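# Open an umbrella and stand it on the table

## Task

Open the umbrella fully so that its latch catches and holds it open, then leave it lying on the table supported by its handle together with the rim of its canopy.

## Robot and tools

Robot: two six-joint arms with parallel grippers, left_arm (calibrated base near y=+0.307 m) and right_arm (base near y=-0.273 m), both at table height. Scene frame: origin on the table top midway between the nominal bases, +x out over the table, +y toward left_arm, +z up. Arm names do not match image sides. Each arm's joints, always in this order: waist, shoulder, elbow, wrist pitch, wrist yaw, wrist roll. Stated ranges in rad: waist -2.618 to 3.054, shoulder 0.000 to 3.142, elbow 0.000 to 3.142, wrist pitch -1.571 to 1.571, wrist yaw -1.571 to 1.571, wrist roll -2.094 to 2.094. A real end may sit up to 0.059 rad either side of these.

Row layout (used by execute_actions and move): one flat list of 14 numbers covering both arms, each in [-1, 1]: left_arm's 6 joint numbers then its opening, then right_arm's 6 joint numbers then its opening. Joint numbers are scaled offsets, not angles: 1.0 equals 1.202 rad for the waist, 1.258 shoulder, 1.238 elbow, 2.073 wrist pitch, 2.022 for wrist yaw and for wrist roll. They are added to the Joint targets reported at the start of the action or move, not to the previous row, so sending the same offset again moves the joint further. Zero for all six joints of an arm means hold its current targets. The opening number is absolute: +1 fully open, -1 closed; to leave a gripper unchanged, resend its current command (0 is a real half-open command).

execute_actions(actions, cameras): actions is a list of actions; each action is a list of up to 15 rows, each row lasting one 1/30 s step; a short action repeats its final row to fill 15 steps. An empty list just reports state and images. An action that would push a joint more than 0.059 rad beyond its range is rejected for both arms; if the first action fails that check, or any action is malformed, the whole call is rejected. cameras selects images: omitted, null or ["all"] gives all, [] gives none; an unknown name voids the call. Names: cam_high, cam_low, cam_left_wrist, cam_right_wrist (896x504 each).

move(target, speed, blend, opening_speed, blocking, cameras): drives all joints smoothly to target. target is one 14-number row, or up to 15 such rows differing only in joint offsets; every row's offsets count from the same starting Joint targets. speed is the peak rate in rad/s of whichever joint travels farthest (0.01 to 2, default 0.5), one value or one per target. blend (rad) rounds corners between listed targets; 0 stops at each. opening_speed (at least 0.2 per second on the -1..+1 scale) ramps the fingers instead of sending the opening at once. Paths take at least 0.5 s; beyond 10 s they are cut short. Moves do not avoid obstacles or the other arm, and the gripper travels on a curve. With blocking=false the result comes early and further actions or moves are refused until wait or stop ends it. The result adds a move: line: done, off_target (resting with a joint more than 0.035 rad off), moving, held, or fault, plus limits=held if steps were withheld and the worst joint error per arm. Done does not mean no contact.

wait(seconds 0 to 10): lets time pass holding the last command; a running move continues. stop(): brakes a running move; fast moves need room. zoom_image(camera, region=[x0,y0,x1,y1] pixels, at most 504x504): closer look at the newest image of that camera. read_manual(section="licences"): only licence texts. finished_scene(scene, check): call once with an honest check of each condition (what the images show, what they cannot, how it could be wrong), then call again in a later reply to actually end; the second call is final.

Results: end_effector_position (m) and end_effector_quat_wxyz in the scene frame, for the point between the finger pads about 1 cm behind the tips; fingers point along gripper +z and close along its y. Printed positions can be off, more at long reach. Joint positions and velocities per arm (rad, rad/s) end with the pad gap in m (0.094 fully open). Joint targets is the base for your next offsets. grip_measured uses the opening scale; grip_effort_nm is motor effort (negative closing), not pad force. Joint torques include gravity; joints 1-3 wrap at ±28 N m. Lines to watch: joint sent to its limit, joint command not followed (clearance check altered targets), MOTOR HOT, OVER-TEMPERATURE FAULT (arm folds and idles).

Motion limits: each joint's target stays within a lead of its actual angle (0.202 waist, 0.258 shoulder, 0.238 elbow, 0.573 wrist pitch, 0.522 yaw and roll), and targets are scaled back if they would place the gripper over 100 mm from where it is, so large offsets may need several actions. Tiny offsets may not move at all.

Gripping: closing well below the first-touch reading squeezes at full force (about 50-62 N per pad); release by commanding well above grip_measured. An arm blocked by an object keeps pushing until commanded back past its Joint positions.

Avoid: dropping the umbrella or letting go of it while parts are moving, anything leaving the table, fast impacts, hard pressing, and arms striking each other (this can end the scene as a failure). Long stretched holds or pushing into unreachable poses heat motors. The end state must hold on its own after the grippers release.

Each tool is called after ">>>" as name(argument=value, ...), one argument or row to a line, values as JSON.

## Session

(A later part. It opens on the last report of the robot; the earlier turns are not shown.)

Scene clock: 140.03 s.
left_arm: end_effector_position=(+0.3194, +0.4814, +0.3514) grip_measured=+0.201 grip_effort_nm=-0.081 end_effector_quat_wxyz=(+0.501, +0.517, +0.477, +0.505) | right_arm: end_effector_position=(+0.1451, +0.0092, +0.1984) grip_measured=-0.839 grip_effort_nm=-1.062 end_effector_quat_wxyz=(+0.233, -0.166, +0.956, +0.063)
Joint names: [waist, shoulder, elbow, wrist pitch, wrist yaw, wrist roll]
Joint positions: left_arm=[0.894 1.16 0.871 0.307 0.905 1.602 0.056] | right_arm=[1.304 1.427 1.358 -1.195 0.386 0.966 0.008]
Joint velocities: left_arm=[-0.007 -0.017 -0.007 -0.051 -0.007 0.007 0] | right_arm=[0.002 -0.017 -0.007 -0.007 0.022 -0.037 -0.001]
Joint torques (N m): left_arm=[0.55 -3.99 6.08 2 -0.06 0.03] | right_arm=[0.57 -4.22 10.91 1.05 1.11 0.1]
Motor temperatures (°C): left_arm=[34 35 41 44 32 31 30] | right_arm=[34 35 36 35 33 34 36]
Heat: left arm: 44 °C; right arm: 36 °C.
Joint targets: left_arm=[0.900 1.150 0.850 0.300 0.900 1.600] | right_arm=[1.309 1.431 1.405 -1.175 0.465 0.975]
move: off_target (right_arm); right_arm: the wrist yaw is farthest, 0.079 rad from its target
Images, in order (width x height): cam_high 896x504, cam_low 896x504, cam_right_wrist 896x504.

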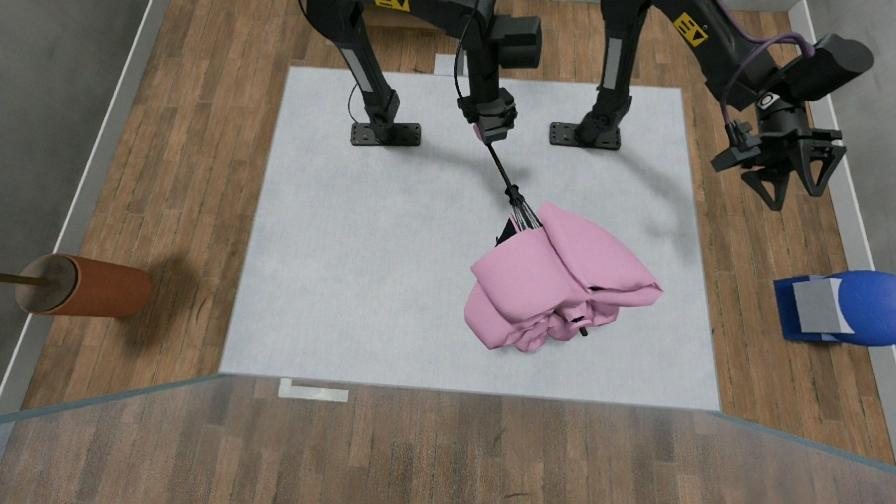

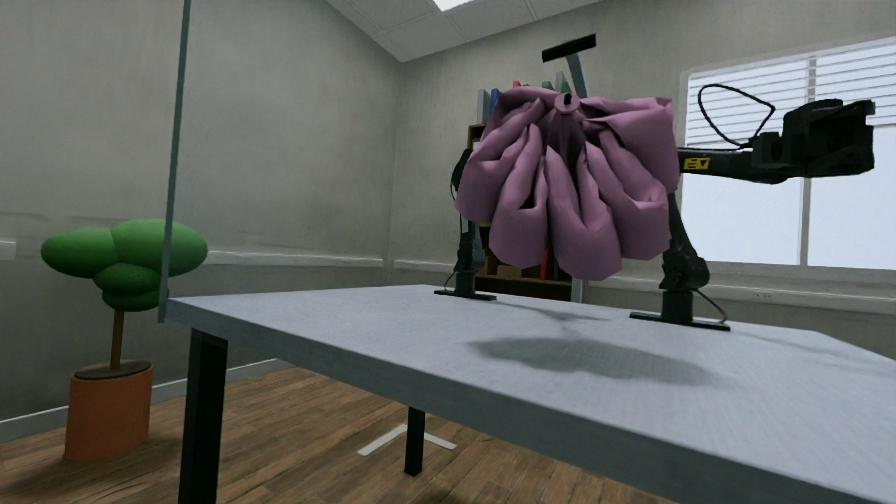

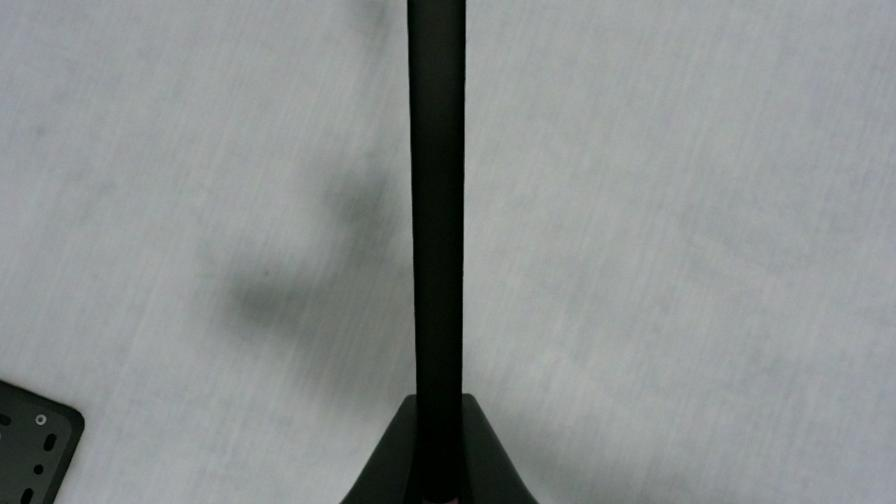

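>>> move(
  target=[0,0,0,0,0,0,0.2,0.0449,0.0787,0.1979,-0.0950,0.0791,0.1716,-1.0],
  speed=0.15,
  cameras=["cam_right_wrist", "cam_high", "cam_low", "cam_left_wrist"],
)

Scene clock: 145.33 s.
left_arm: end_effector_position=(+0.3194, +0.4814, +0.3514) grip_measured=+0.201 grip_effort_nm=-0.081 end_effector_quat_wxyz=(+0.501, +0.517, +0.477, +0.505) | right_arm: end_effector_position=(+0.1541, +0.0196, +0.2481) grip_measured=-0.839 grip_effort_nm=-1.067 end_effector_quat_wxyz=(+0.283, -0.013, +0.956, +0.083)
Joint names: [waist, shoulder, elbow, wrist pitch, wrist yaw, wrist roll]
Joint positions: left_arm=[0.894 1.16 0.871 0.307 0.905 1.602 0.056] | right_arm=[1.358 1.523 1.607 -1.37 0.534 1.319 0.008]
Joint velocities: left_arm=[-0.002 -0.017 -0.002 0.007 0.022 -0.007 0] | right_arm=[-0.022 -0.012 -0.007 -0.022 -0.007 -0.007 -0.001]
Joint torques (N m): left_arm=[0.55 -3.99 6.06 1.99 -0.07 0.03] | right_arm=[0.58 -4.56 10.19 0.82 1.35 0.03]
Motor temperatures (°C): left_arm=[34 35 41 44 32 31 30] | right_arm=[34 35 36 35 33 34 36]
Heat: left arm: 44 °C; right arm: 36 °C.
Joint targets: left_arm=[0.900 1.150 0.850 0.300 0.900 1.600] | right_arm=[1.363 1.529 1.650 -1.372 0.625 1.322]
move: off_target (right_arm); right_arm: the wrist yaw is farthest, 0.091 rad from its target

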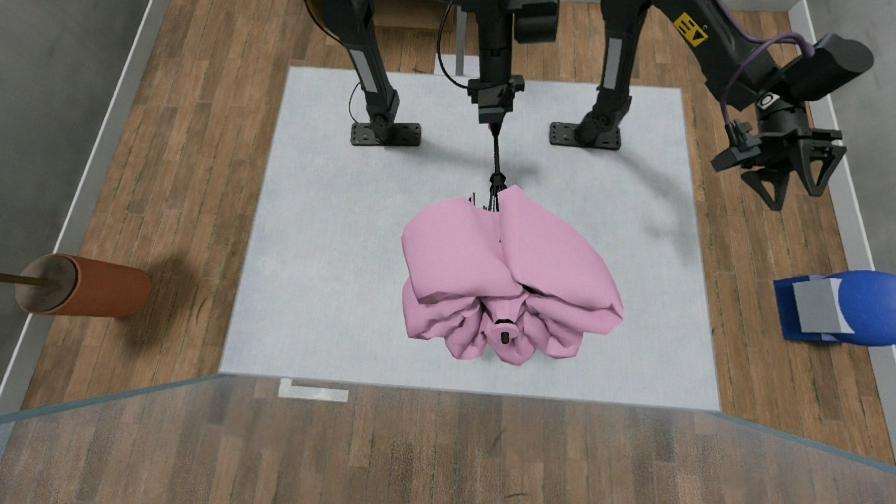

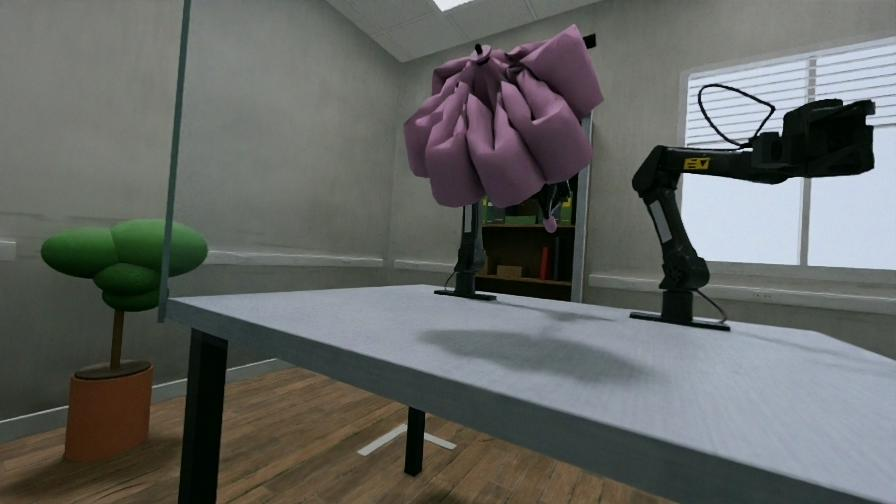

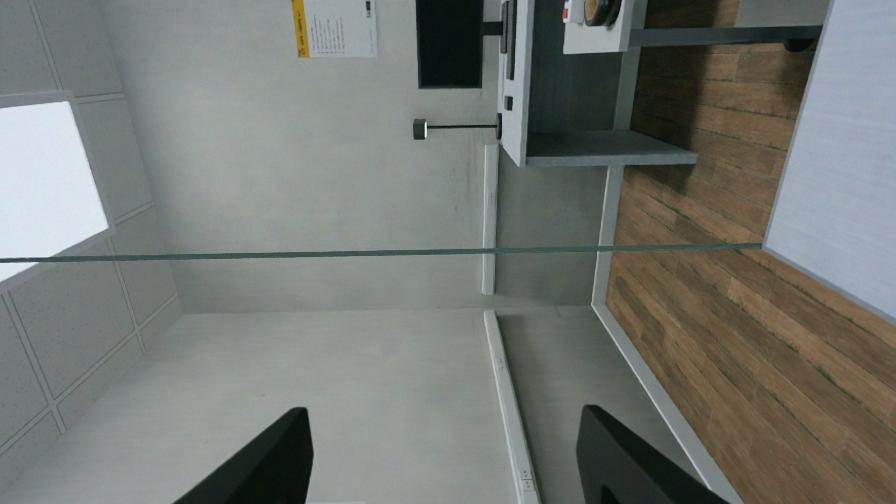

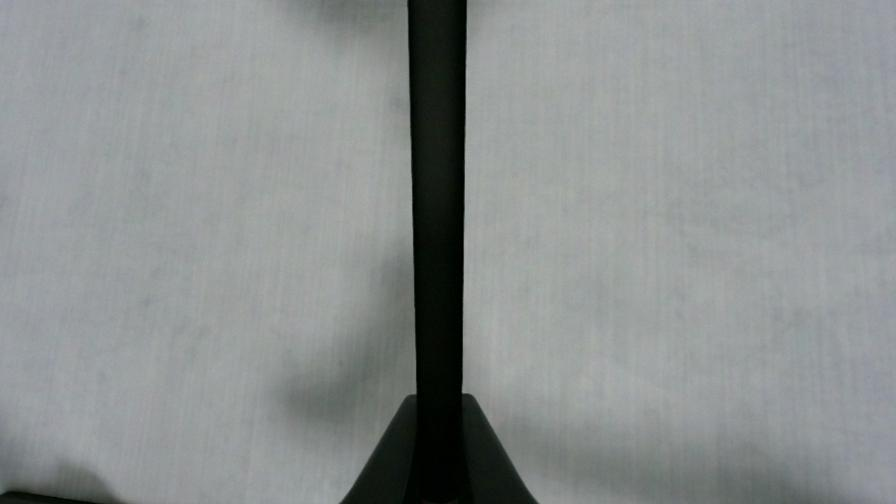

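>>> move(
  target=[-0.5408,0.1264,0.0355,0.0555,0.2161,0.2423,0.2,0,0,0,0,0,0,-1.0],
  speed=0.35,
  cameras=["cam_high", "cam_low", "cam_left_wrist"],
)

Scene clock: 160.00 s.
left_arm: end_effector_position=(+0.3296, +0.2087, +0.3254) grip_measured=+0.201 grip_effort_nm=-0.085 end_effector_quat_wxyz=(+0.623, +0.707, -0.016, +0.334) | right_arm: end_effector_position=(+0.1541, +0.0193, +0.2480) grip_measured=-0.839 grip_effort_nm=-1.062 end_effector_quat_wxyz=(+0.283, -0.013, +0.956, +0.082)
Joint names: [waist, shoulder, elbow, wrist pitch, wrist yaw, wrist roll]
Joint positions: left_arm=[0.253 1.298 0.871 0.423 1.329 2.09 0.056] | right_arm=[1.358 1.523 1.607 -1.372 0.534 1.32 0.008]
Joint velocities: left_arm=[-0.007 0.002 -0.012 -0.022 -0.066 -0.007 0] | right_arm=[-0.012 0.007 0.002 0.022 -0.007 -0.066 -0.001]
Joint torques (N m): left_arm=[-0.28 -3.22 9.2 1.69 0.08 0.05] | right_arm=[0.57 -4.49 10.22 0.83 1.34 0.05]
Motor temperatures (°C): left_arm=[34 35 41 44 32 31 30] | right_arm=[34 35 37 34 34 34 36]
Heat: left arm: 44 °C; right arm: 37 °C.
Joint targets: left_arm=[0.250 1.309 0.894 0.415 1.337 2.090] | right_arm=[1.363 1.529 1.650 -1.372 0.625 1.322]
move: off_target (right_arm); right_arm: the wrist yaw is farthest, 0.091 rad from its target
Images, in order (width x height): cam_high 896x504, cam_low 896x504, cam_left_wrist 896x504.

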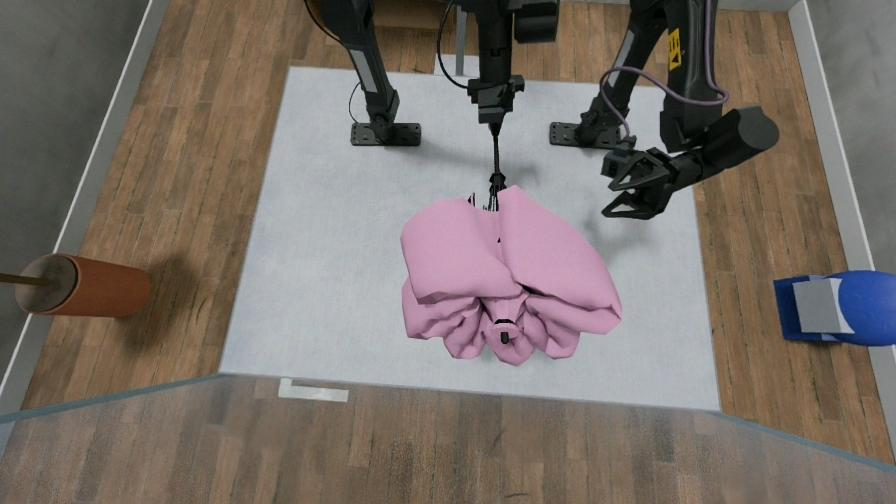

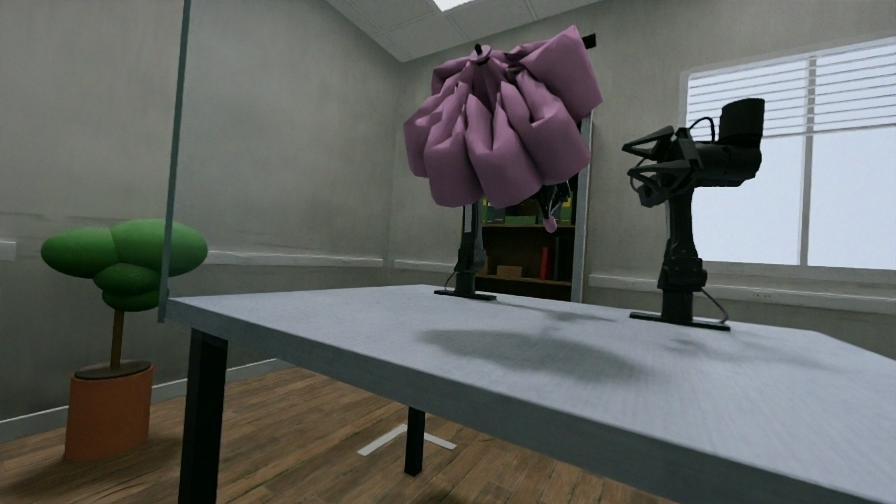

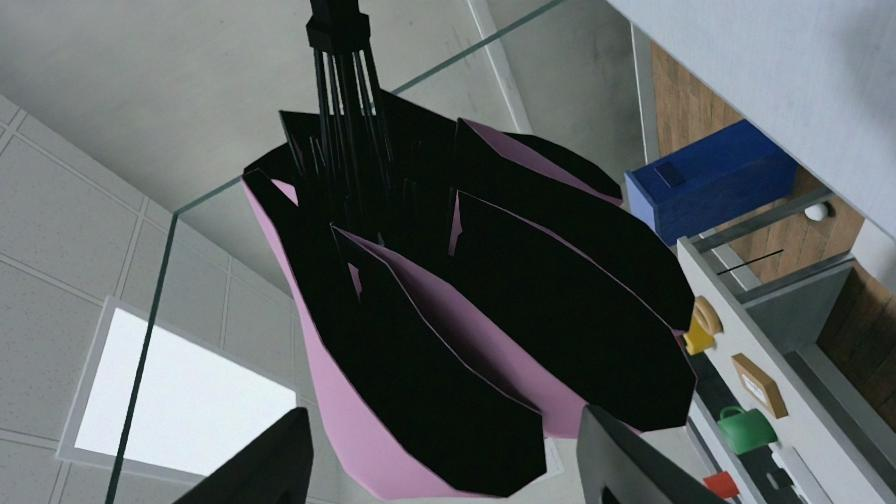

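>>> zoom_image(
  camera="cam_left_wrist",
  region=[250, 0, 450, 112],
)

>>> zoom_image(
  camera="cam_high",
  region=[440, 90, 560, 220],
)

Scaled by 2.520 from the camera's 896x504 image, which has a finer 1280x720 frame.

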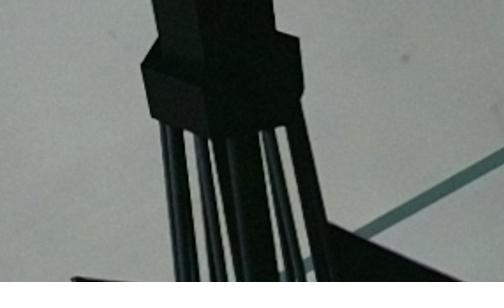

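Scaled by 3.877 from the camera's 896x504 image, which has a finer 1280x720 frame.

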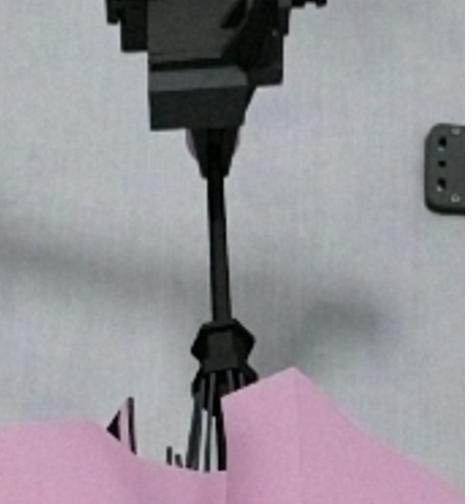

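>>> move(
  target=[-0.3545,-0.0029,-0.0436,0.0209,-0.079,-0.0204,0.2,0,0,0,0,0,0,-1.0],
  speed=0.3,
  cameras=["cam_left_wrist", "cam_high"],
)

Scene clock: 181.10 s.
left_arm: end_effector_position=(+0.2840, +0.0799, +0.3269) grip_measured=+0.201 grip_effort_nm=-0.081 end_effector_quat_wxyz=(+0.667, +0.694, -0.114, +0.245) | right_arm: end_effector_position=(+0.1541, +0.0192, +0.2480) grip_measured=-0.839 grip_effort_nm=-1.067 end_effector_quat_wxyz=(+0.283, -0.013, +0.956, +0.082)
Joint names: [waist, shoulder, elbow, wrist pitch, wrist yaw, wrist roll]
Joint positions: left_arm=[-0.173 1.298 0.86 0.465 1.184 2.062 0.056] | right_arm=[1.358 1.523 1.607 -1.372 0.534 1.32 0.008]
Joint velocities: left_arm=[-0.012 0.002 -0.012 0.007 -0.007 -0.007 0] | right_arm=[-0.012 0.017 0.002 -0.066 0.051 -0.007 -0.001]
Joint torques (N m): left_arm=[-0.31 -3.55 5.87 1.79 -0.08 -0.1] | right_arm=[0.51 -4.53 10.17 0.83 1.35 0.04]
Motor temperatures (°C): left_arm=[34 35 43 42 32 31 30] | right_arm=[34 35 38 34 35 34 36]
Heat: left arm: 43 °C; right arm: 38 °C.
Joint targets: left_arm=[-0.177 1.305 0.840 0.459 1.177 2.049] | right_arm=[1.363 1.529 1.650 -1.372 0.625 1.322]
move: off_target (right_arm); right_arm: the wrist yaw is farthest, 0.091 rad from its target
Images, in order (width x height): cam_high 896x504, cam_left_wrist 896x504.

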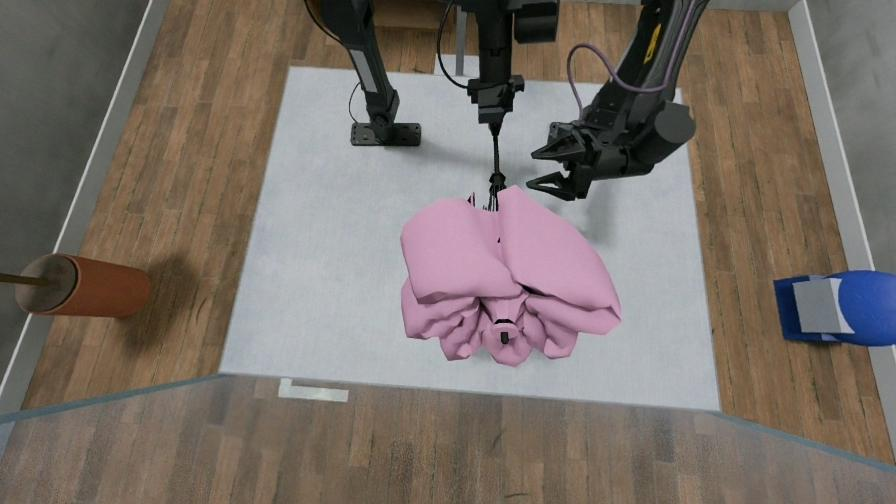

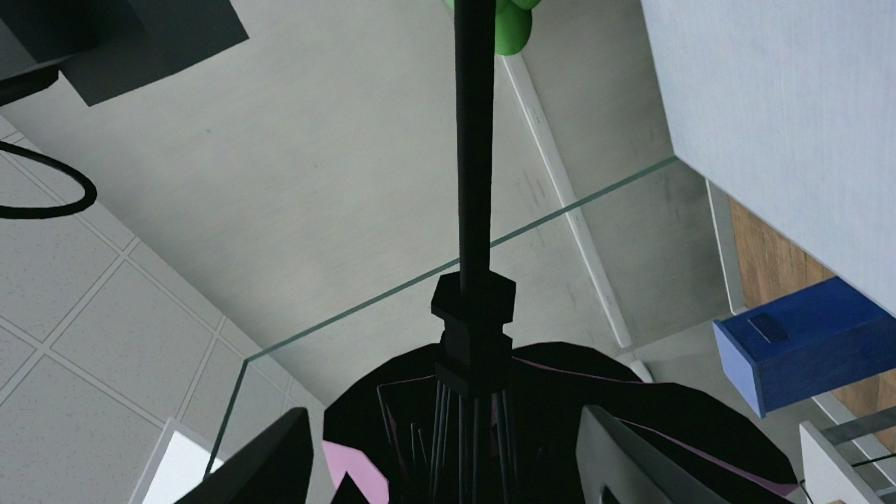

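>>> move(
  target=[-0.1547,0.1033,0.1034,0.0125,-0.094,0,0.2,0,0,0,0,0,0,-1.0],
  speed=0.15,
  cameras=["cam_left_wrist", "cam_high"],
)

Scene clock: 190.23 s.
left_arm: end_effector_position=(+0.2984, +0.0221, +0.3197) grip_measured=+0.201 grip_effort_nm=-0.076 end_effector_quat_wxyz=(+0.666, +0.698, -0.106, +0.240) | right_arm: end_effector_position=(+0.1541, +0.0192, +0.2480) grip_measured=-0.839 grip_effort_nm=-1.062 end_effector_quat_wxyz=(+0.283, -0.013, +0.956, +0.082)
Joint names: [waist, shoulder, elbow, wrist pitch, wrist yaw, wrist roll]
Joint positions: left_arm=[-0.357 1.422 0.938 0.49 0.993 2.061 0.056] | right_arm=[1.358 1.523 1.607 -1.372 0.534 1.32 0.008]
Joint velocities: left_arm=[-0.002 -0.007 -0.017 -0.066 -0.051 -0.066 -0.001] | right_arm=[-0.017 0.002 0.007 0.007 0.066 0.081 0]
Joint torques (N m): left_arm=[-0.46 -4.15 9.96 1.95 -0.07 -0.09] | right_arm=[0.57 -4.53 10.19 0.82 1.35 0.03]
Motor temperatures (°C): left_arm=[34 35 42 43 32 31 30] | right_arm=[34 35 38 34 35 34 36]
Heat: left arm: 43 °C; right arm: 38 °C.
Joint targets: left_arm=[-0.363 1.435 0.968 0.484 0.987 2.049] | right_arm=[1.363 1.529 1.650 -1.372 0.625 1.322]
move: off_target (right_arm); right_arm: the wrist yaw is farthest, 0.091 rad from its target
Images, in order (width x height): cam_high 896x504, cam_left_wrist 896x504.

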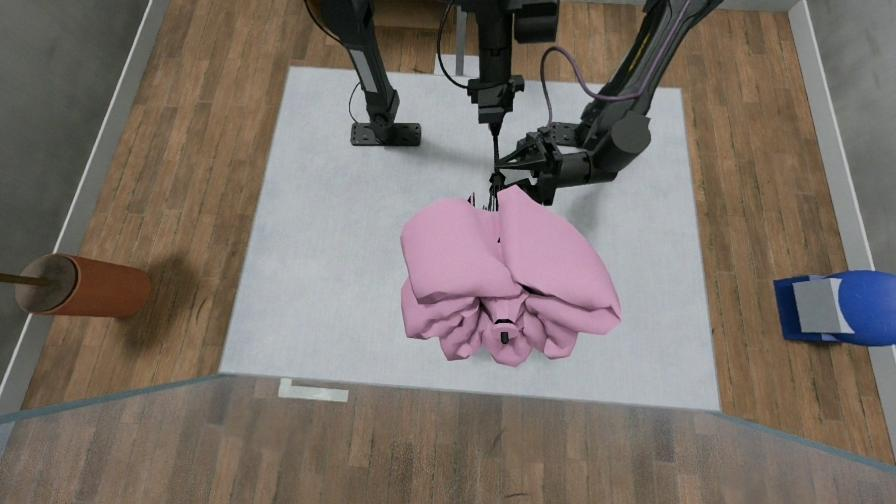

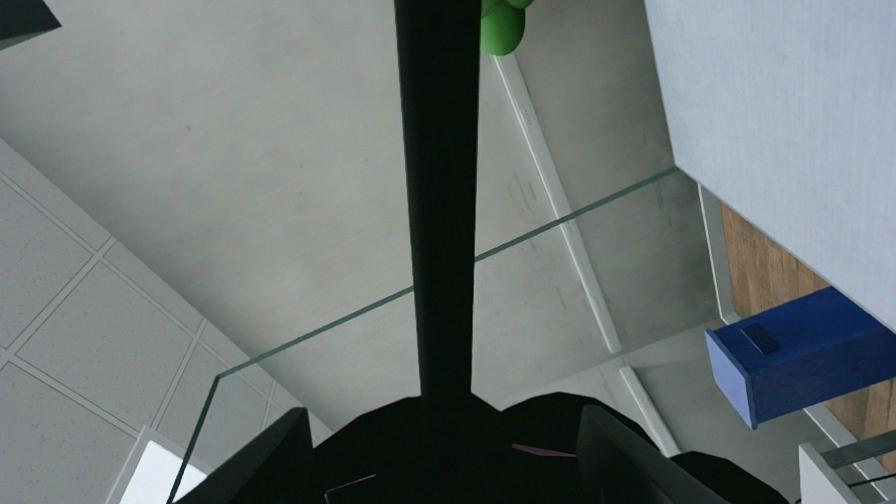

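>>> zoom_image(
  camera="cam_left_wrist",
  region=[340, 350, 560, 504],
)

>>> zoom_image(
  camera="cam_high",
  region=[440, 100, 600, 230],
)

Scaled by 2.291 from the camera's 896x504 image, which has a finer 1280x720 frame.

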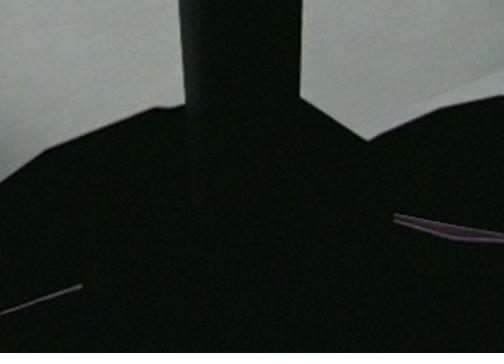

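Scaled by 3.150 from the camera's 896x504 image, which has a finer 1280x720 frame.

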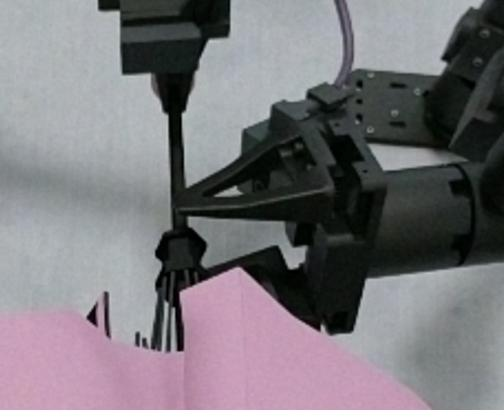

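>>> zoom_image(
  camera="cam_left_wrist",
  region=[400, 380, 500, 480],
)

Scaled by 5.040 from the camera's 896x504 image, which has a finer 1280x720 frame.

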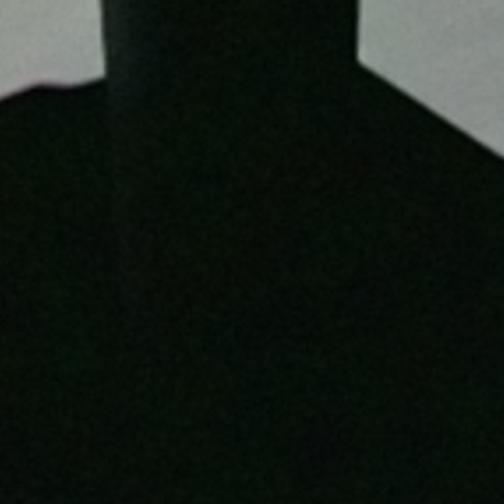

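>>> move(
  target=[0,0,0,0,0,0,-1.0,0,0,0,0,0,0,-1.0],
  opening_speed=0.6,
  cameras=["cam_left_wrist", "cam_high", "cam_right_wrist"],
)

Scene clock: 211.13 s.
left_arm: end_effector_position=(+0.2989, +0.0222, +0.3198) grip_measured=-0.494 grip_effort_nm=-1.033 end_effector_quat_wxyz=(+0.666, +0.698, -0.105, +0.241) | right_arm: end_effector_position=(+0.1543, +0.0189, +0.2481) grip_measured=-0.839 grip_effort_nm=-1.057 end_effector_quat_wxyz=(+0.284, -0.013, +0.955, +0.081)
Joint names: [waist, shoulder, elbow, wrist pitch, wrist yaw, wrist roll]
Joint positions: left_arm=[-0.357 1.422 0.938 0.491 0.991 2.061 0.024] | right_arm=[1.358 1.523 1.607 -1.373 0.536 1.32 0.008]
Joint velocities: left_arm=[-0.017 -0.012 -0.007 0.007 0.066 -0.037 0] | right_arm=[0.012 0.007 -0.007 -0.037 -0.037 0.007 0]
Joint torques (N m): left_arm=[-0.49 -4.16 9.92 1.94 -0.04 -0.09] | right_arm=[0.55 -4.51 10.15 0.83 1.32 0.05]
Motor temperatures (°C): left_arm=[34 35 44 43 32 31 30] | right_arm=[34 35 39 34 36 34 37]
Heat: left arm: 44 °C; right arm: 39 °C.
Joint targets: left_arm=[-0.363 1.435 0.968 0.484 0.987 2.049] | right_arm=[1.363 1.529 1.650 -1.372 0.625 1.322]
move: off_target (right_arm); right_arm: the wrist yaw is farthest, 0.089 rad from its target
Images, in order (width x height): cam_high 896x504, cam_left_wrist 896x504, cam_right_wrist 896x504.

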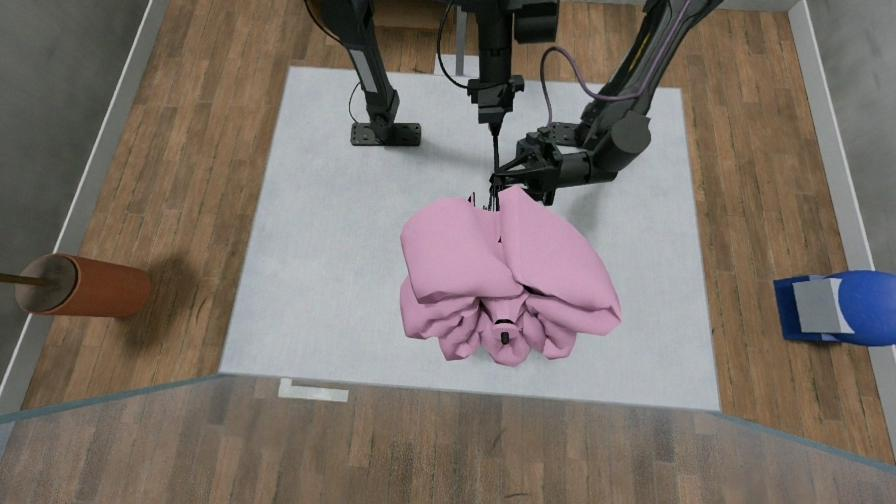

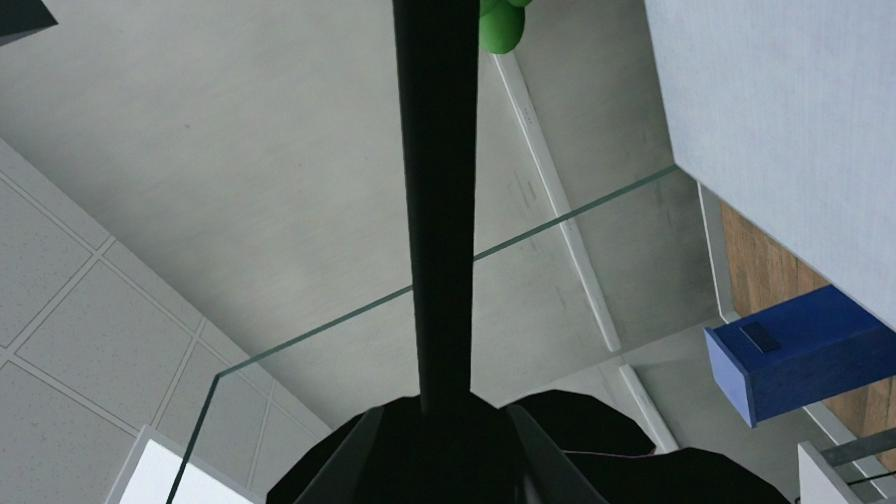

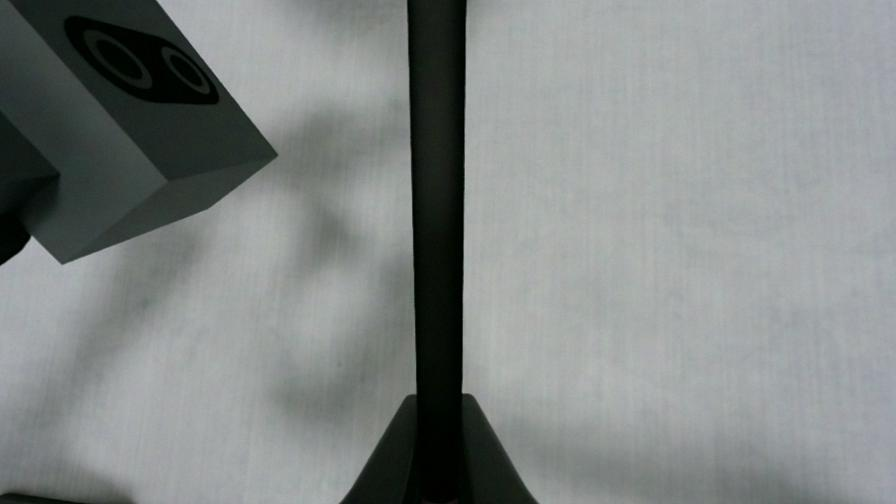

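>>> move(
  target=[0.0537,0.0763,0.1278,-0.03,-0.0225,0,-1.0,0,0,0,0,0,0,-1.0],
  speed=0.1,
  cameras=["cam_high", "cam_low", "cam_left_wrist"],
)

Scene clock: 230.93 s.
left_arm: end_effector_position=(+0.3374, +0.0260, +0.3415) grip_measured=-0.502 grip_effort_nm=-1.033 end_effector_quat_wxyz=(+0.662, +0.696, -0.092, +0.262) | right_arm: end_effector_position=(+0.1581, +0.0179, +0.2494) grip_measured=-0.839 grip_effort_nm=-1.062 end_effector_quat_wxyz=(+0.295, -0.014, +0.952, +0.076)
Joint names: [waist, shoulder, elbow, wrist pitch, wrist yaw, wrist roll]
Joint positions: left_arm=[-0.316 1.514 1.095 0.443 0.983 2.06 0.023] | right_arm=[1.358 1.526 1.607 -1.374 0.561 1.315 0.008]
Joint velocities: left_arm=[-0.002 -0.007 0.027 0.066 -0.037 0.051 0.001] | right_arm=[-0.027 -0.007 -0.007 0.007 -0.022 -0.066 0]
Joint torques (N m): left_arm=[1.65 -4.66 10.14 1.8 -0.42 -0.07] | right_arm=[0.53 -4.75 10.17 0.83 1.04 0.09]
Motor temperatures (°C): left_arm=[34 35 44 43 32 31 32] | right_arm=[34 35 39 34 36 34 37]
Heat: left arm: 44 °C; right arm: 39 °C.
Joint targets: left_arm=[-0.298 1.531 1.126 0.422 0.942 2.049] | right_arm=[1.363 1.530 1.650 -1.372 0.625 1.322]
move: off_target (left_arm, right_arm); left_arm: the wrist yaw is farthest, 0.041 rad from its target; right_arm: the wrist yaw is farthest, 0.064 rad from its target
Images, in order (width x height): cam_high 896x504, cam_low 896x504, cam_left_wrist 896x504.

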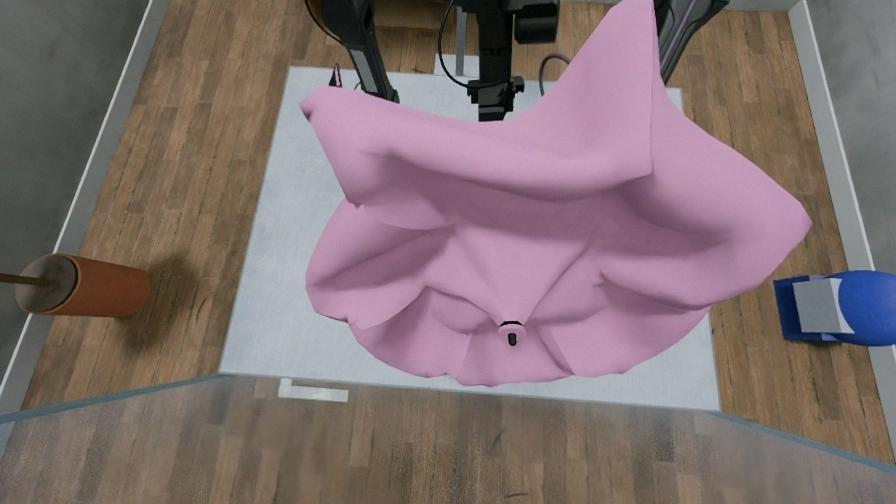

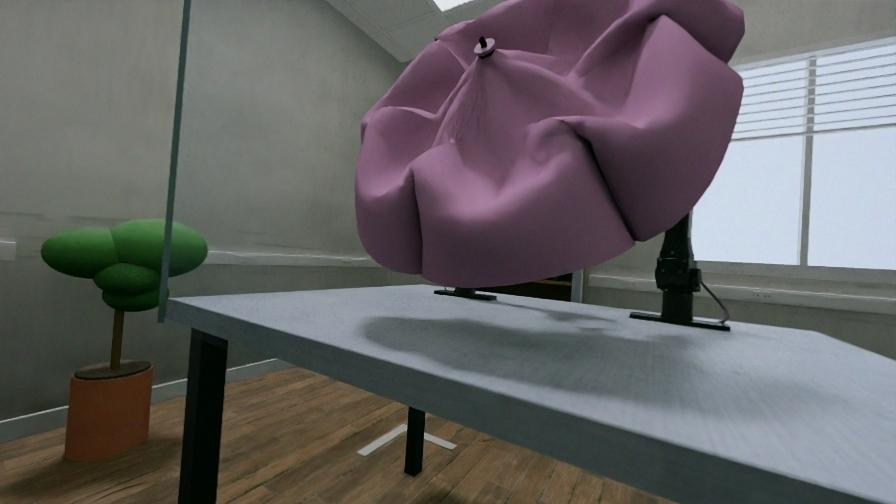

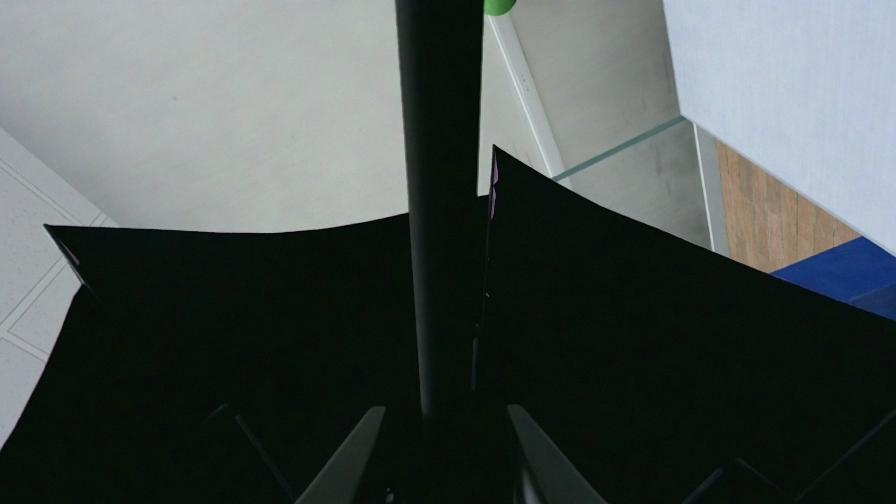

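>>> move(
  target=[0.0324,0.0787,0.1381,-0.0347,0.0045,0.0015,-1.0,0,0,0,0,0,0,-1.0],
  speed=0.1,
  cameras=["cam_high", "cam_low", "cam_left_wrist", "cam_right_wrist"],
)

Scene clock: 238.73 s.
left_arm: end_effector_position=(+0.3728, +0.0297, +0.3591) grip_measured=-0.504 grip_effort_nm=-1.033 end_effector_quat_wxyz=(+0.658, +0.698, -0.082, +0.271) | right_arm: end_effector_position=(+0.1580, +0.0179, +0.2493) grip_measured=-0.839 grip_effort_nm=-1.077 end_effector_quat_wxyz=(+0.295, -0.017, +0.952, +0.075)
Joint names: [waist, shoulder, elbow, wrist pitch, wrist yaw, wrist roll]
Joint positions: left_arm=[-0.281 1.611 1.264 0.369 0.99 2.06 0.023] | right_arm=[1.358 1.526 1.607 -1.374 0.56 1.307 0.008]
Joint velocities: left_arm=[-0.007 -0.012 -0.002 -0.022 0.081 -0.007 0] | right_arm=[-0.022 0.002 0.002 -0.007 -0.007 0.095 -0.001]
Joint torques (N m): left_arm=[1.92 -5.37 10.4 1.8 -0.4 -0.04] | right_arm=[0.58 -4.78 10.18 0.84 1.06 0.16]
Motor temperatures (°C): left_arm=[34 35 44 43 32 31 32] | right_arm=[34 35 39 34 36 34 37]
Heat: left arm: 44 °C; right arm: 39 °C.
Joint targets: left_arm=[-0.259 1.630 1.297 0.350 0.951 2.052] | right_arm=[1.363 1.530 1.650 -1.372 0.625 1.322]
move: off_target (left_arm, right_arm); left_arm: the wrist yaw is farthest, 0.039 rad from its target; right_arm: the wrist yaw is farthest, 0.065 rad from its target

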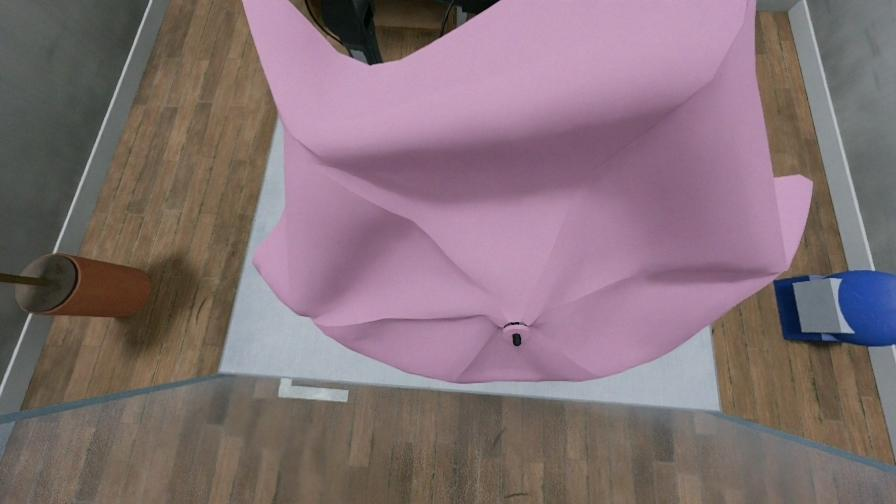

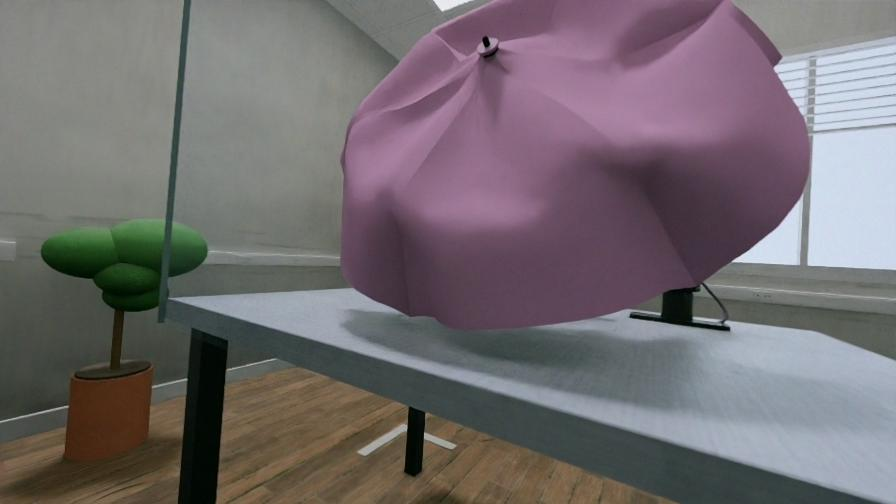

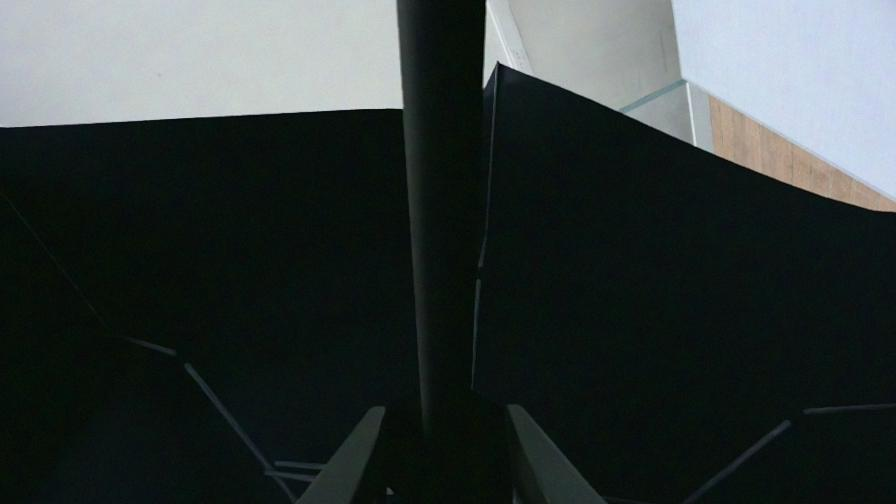

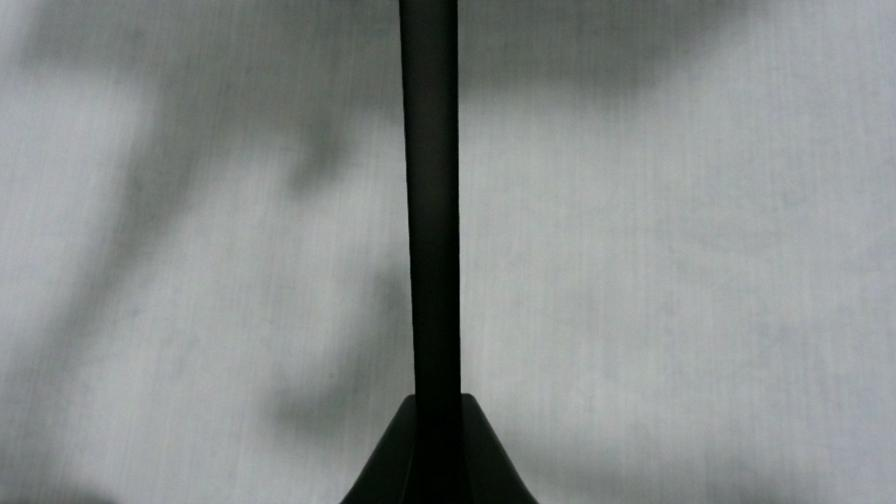

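>>> move(
  target=[0.02,0.0914,0.1583,-0.0468,0.042,0.0015,-1.0,0,0,0,0,0,0,-1.0],
  speed=0.1,
  cameras=["cam_high", "cam_low", "cam_left_wrist", "cam_right_wrist"],
)

Scene clock: 246.90 s.
left_arm: end_effector_position=(+0.3961, +0.0278, +0.3751) grip_measured=-0.504 grip_effort_nm=-1.028 end_effector_quat_wxyz=(+0.662, +0.698, -0.102, +0.255) | right_arm: end_effector_position=(+0.1596, +0.0173, +0.2504) grip_measured=-0.839 grip_effort_nm=-1.062 end_effector_quat_wxyz=(+0.301, -0.017, +0.951, +0.073)
Joint names: [waist, shoulder, elbow, wrist pitch, wrist yaw, wrist roll]
Joint positions: left_arm=[-0.255 1.723 1.457 0.277 1.068 2.074 0.023] | right_arm=[1.358 1.526 1.607 -1.374 0.572 1.307 0.008]
Joint velocities: left_arm=[0.002 0.002 0.002 -0.037 -0.051 0.037 0] | right_arm=[0.002 -0.002 -0.017 0.007 -0.066 -0.066 0]
Joint torques (N m): left_arm=[1.73 -6.02 10.54 1.69 -0.32 -0.18] | right_arm=[0.58 -4.74 10.17 0.83 0.95 0.16]
Motor temperatures (°C): left_arm=[34 35 44 43 32 31 32] | right_arm=[34 35 39 34 36 34 37]
Heat: left arm: 44 °C; right arm: 39 °C.
Joint targets: left_arm=[-0.235 1.745 1.493 0.253 1.036 2.055] | right_arm=[1.363 1.530 1.650 -1.372 0.625 1.322]
move: off_target (left_arm, right_arm); left_arm: the elbow is farthest, 0.036 rad from its target; right_arm: the wrist yaw is farthest, 0.053 rad from its target

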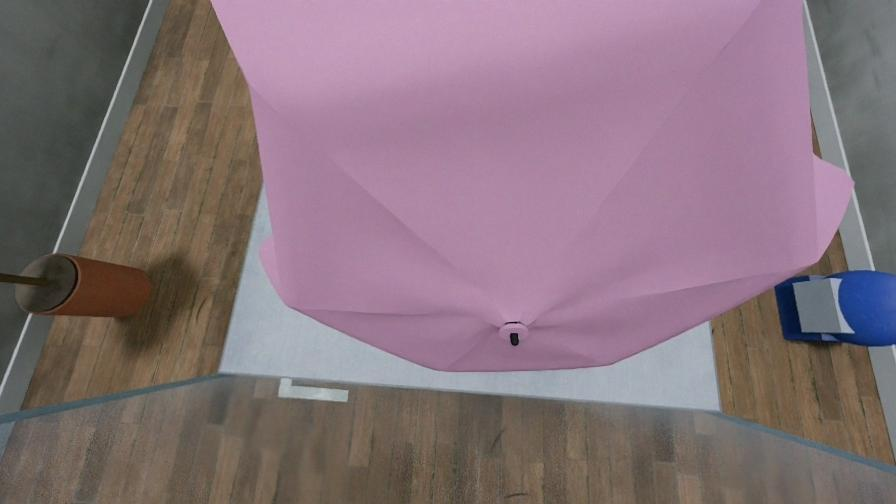

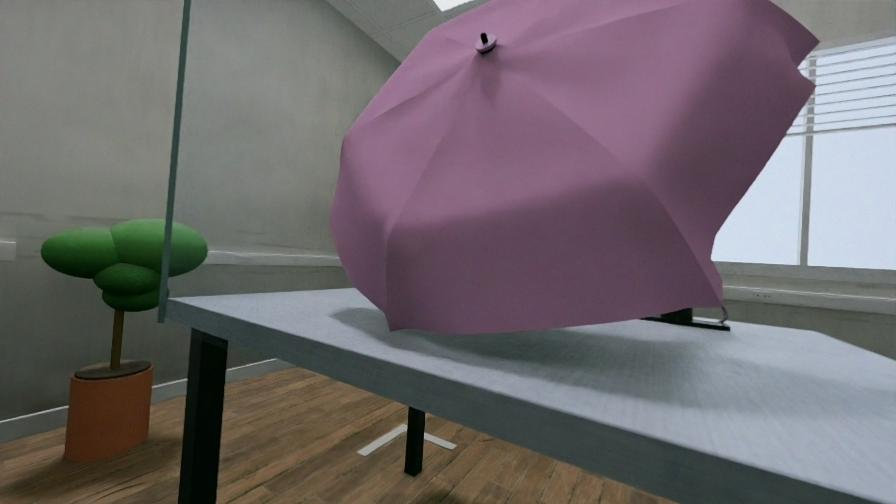

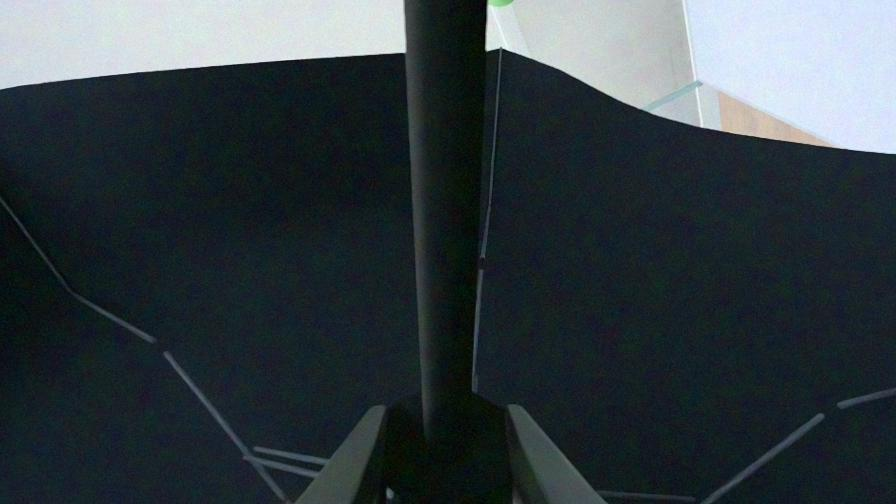

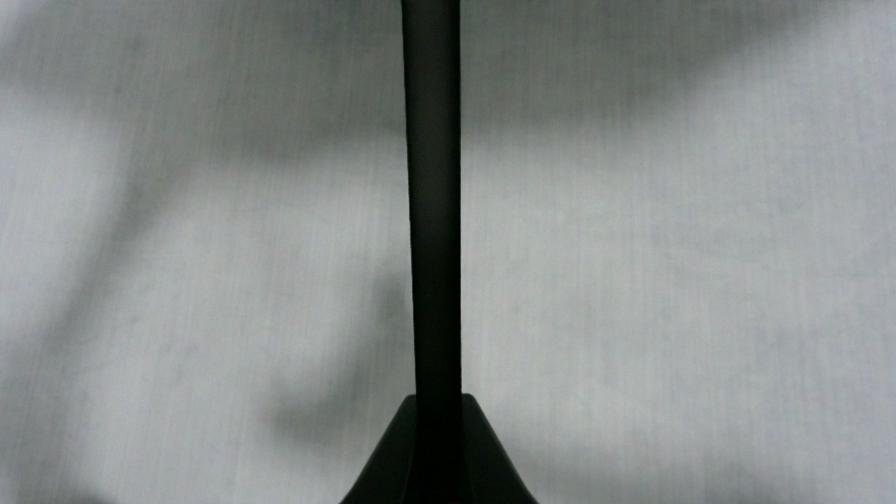

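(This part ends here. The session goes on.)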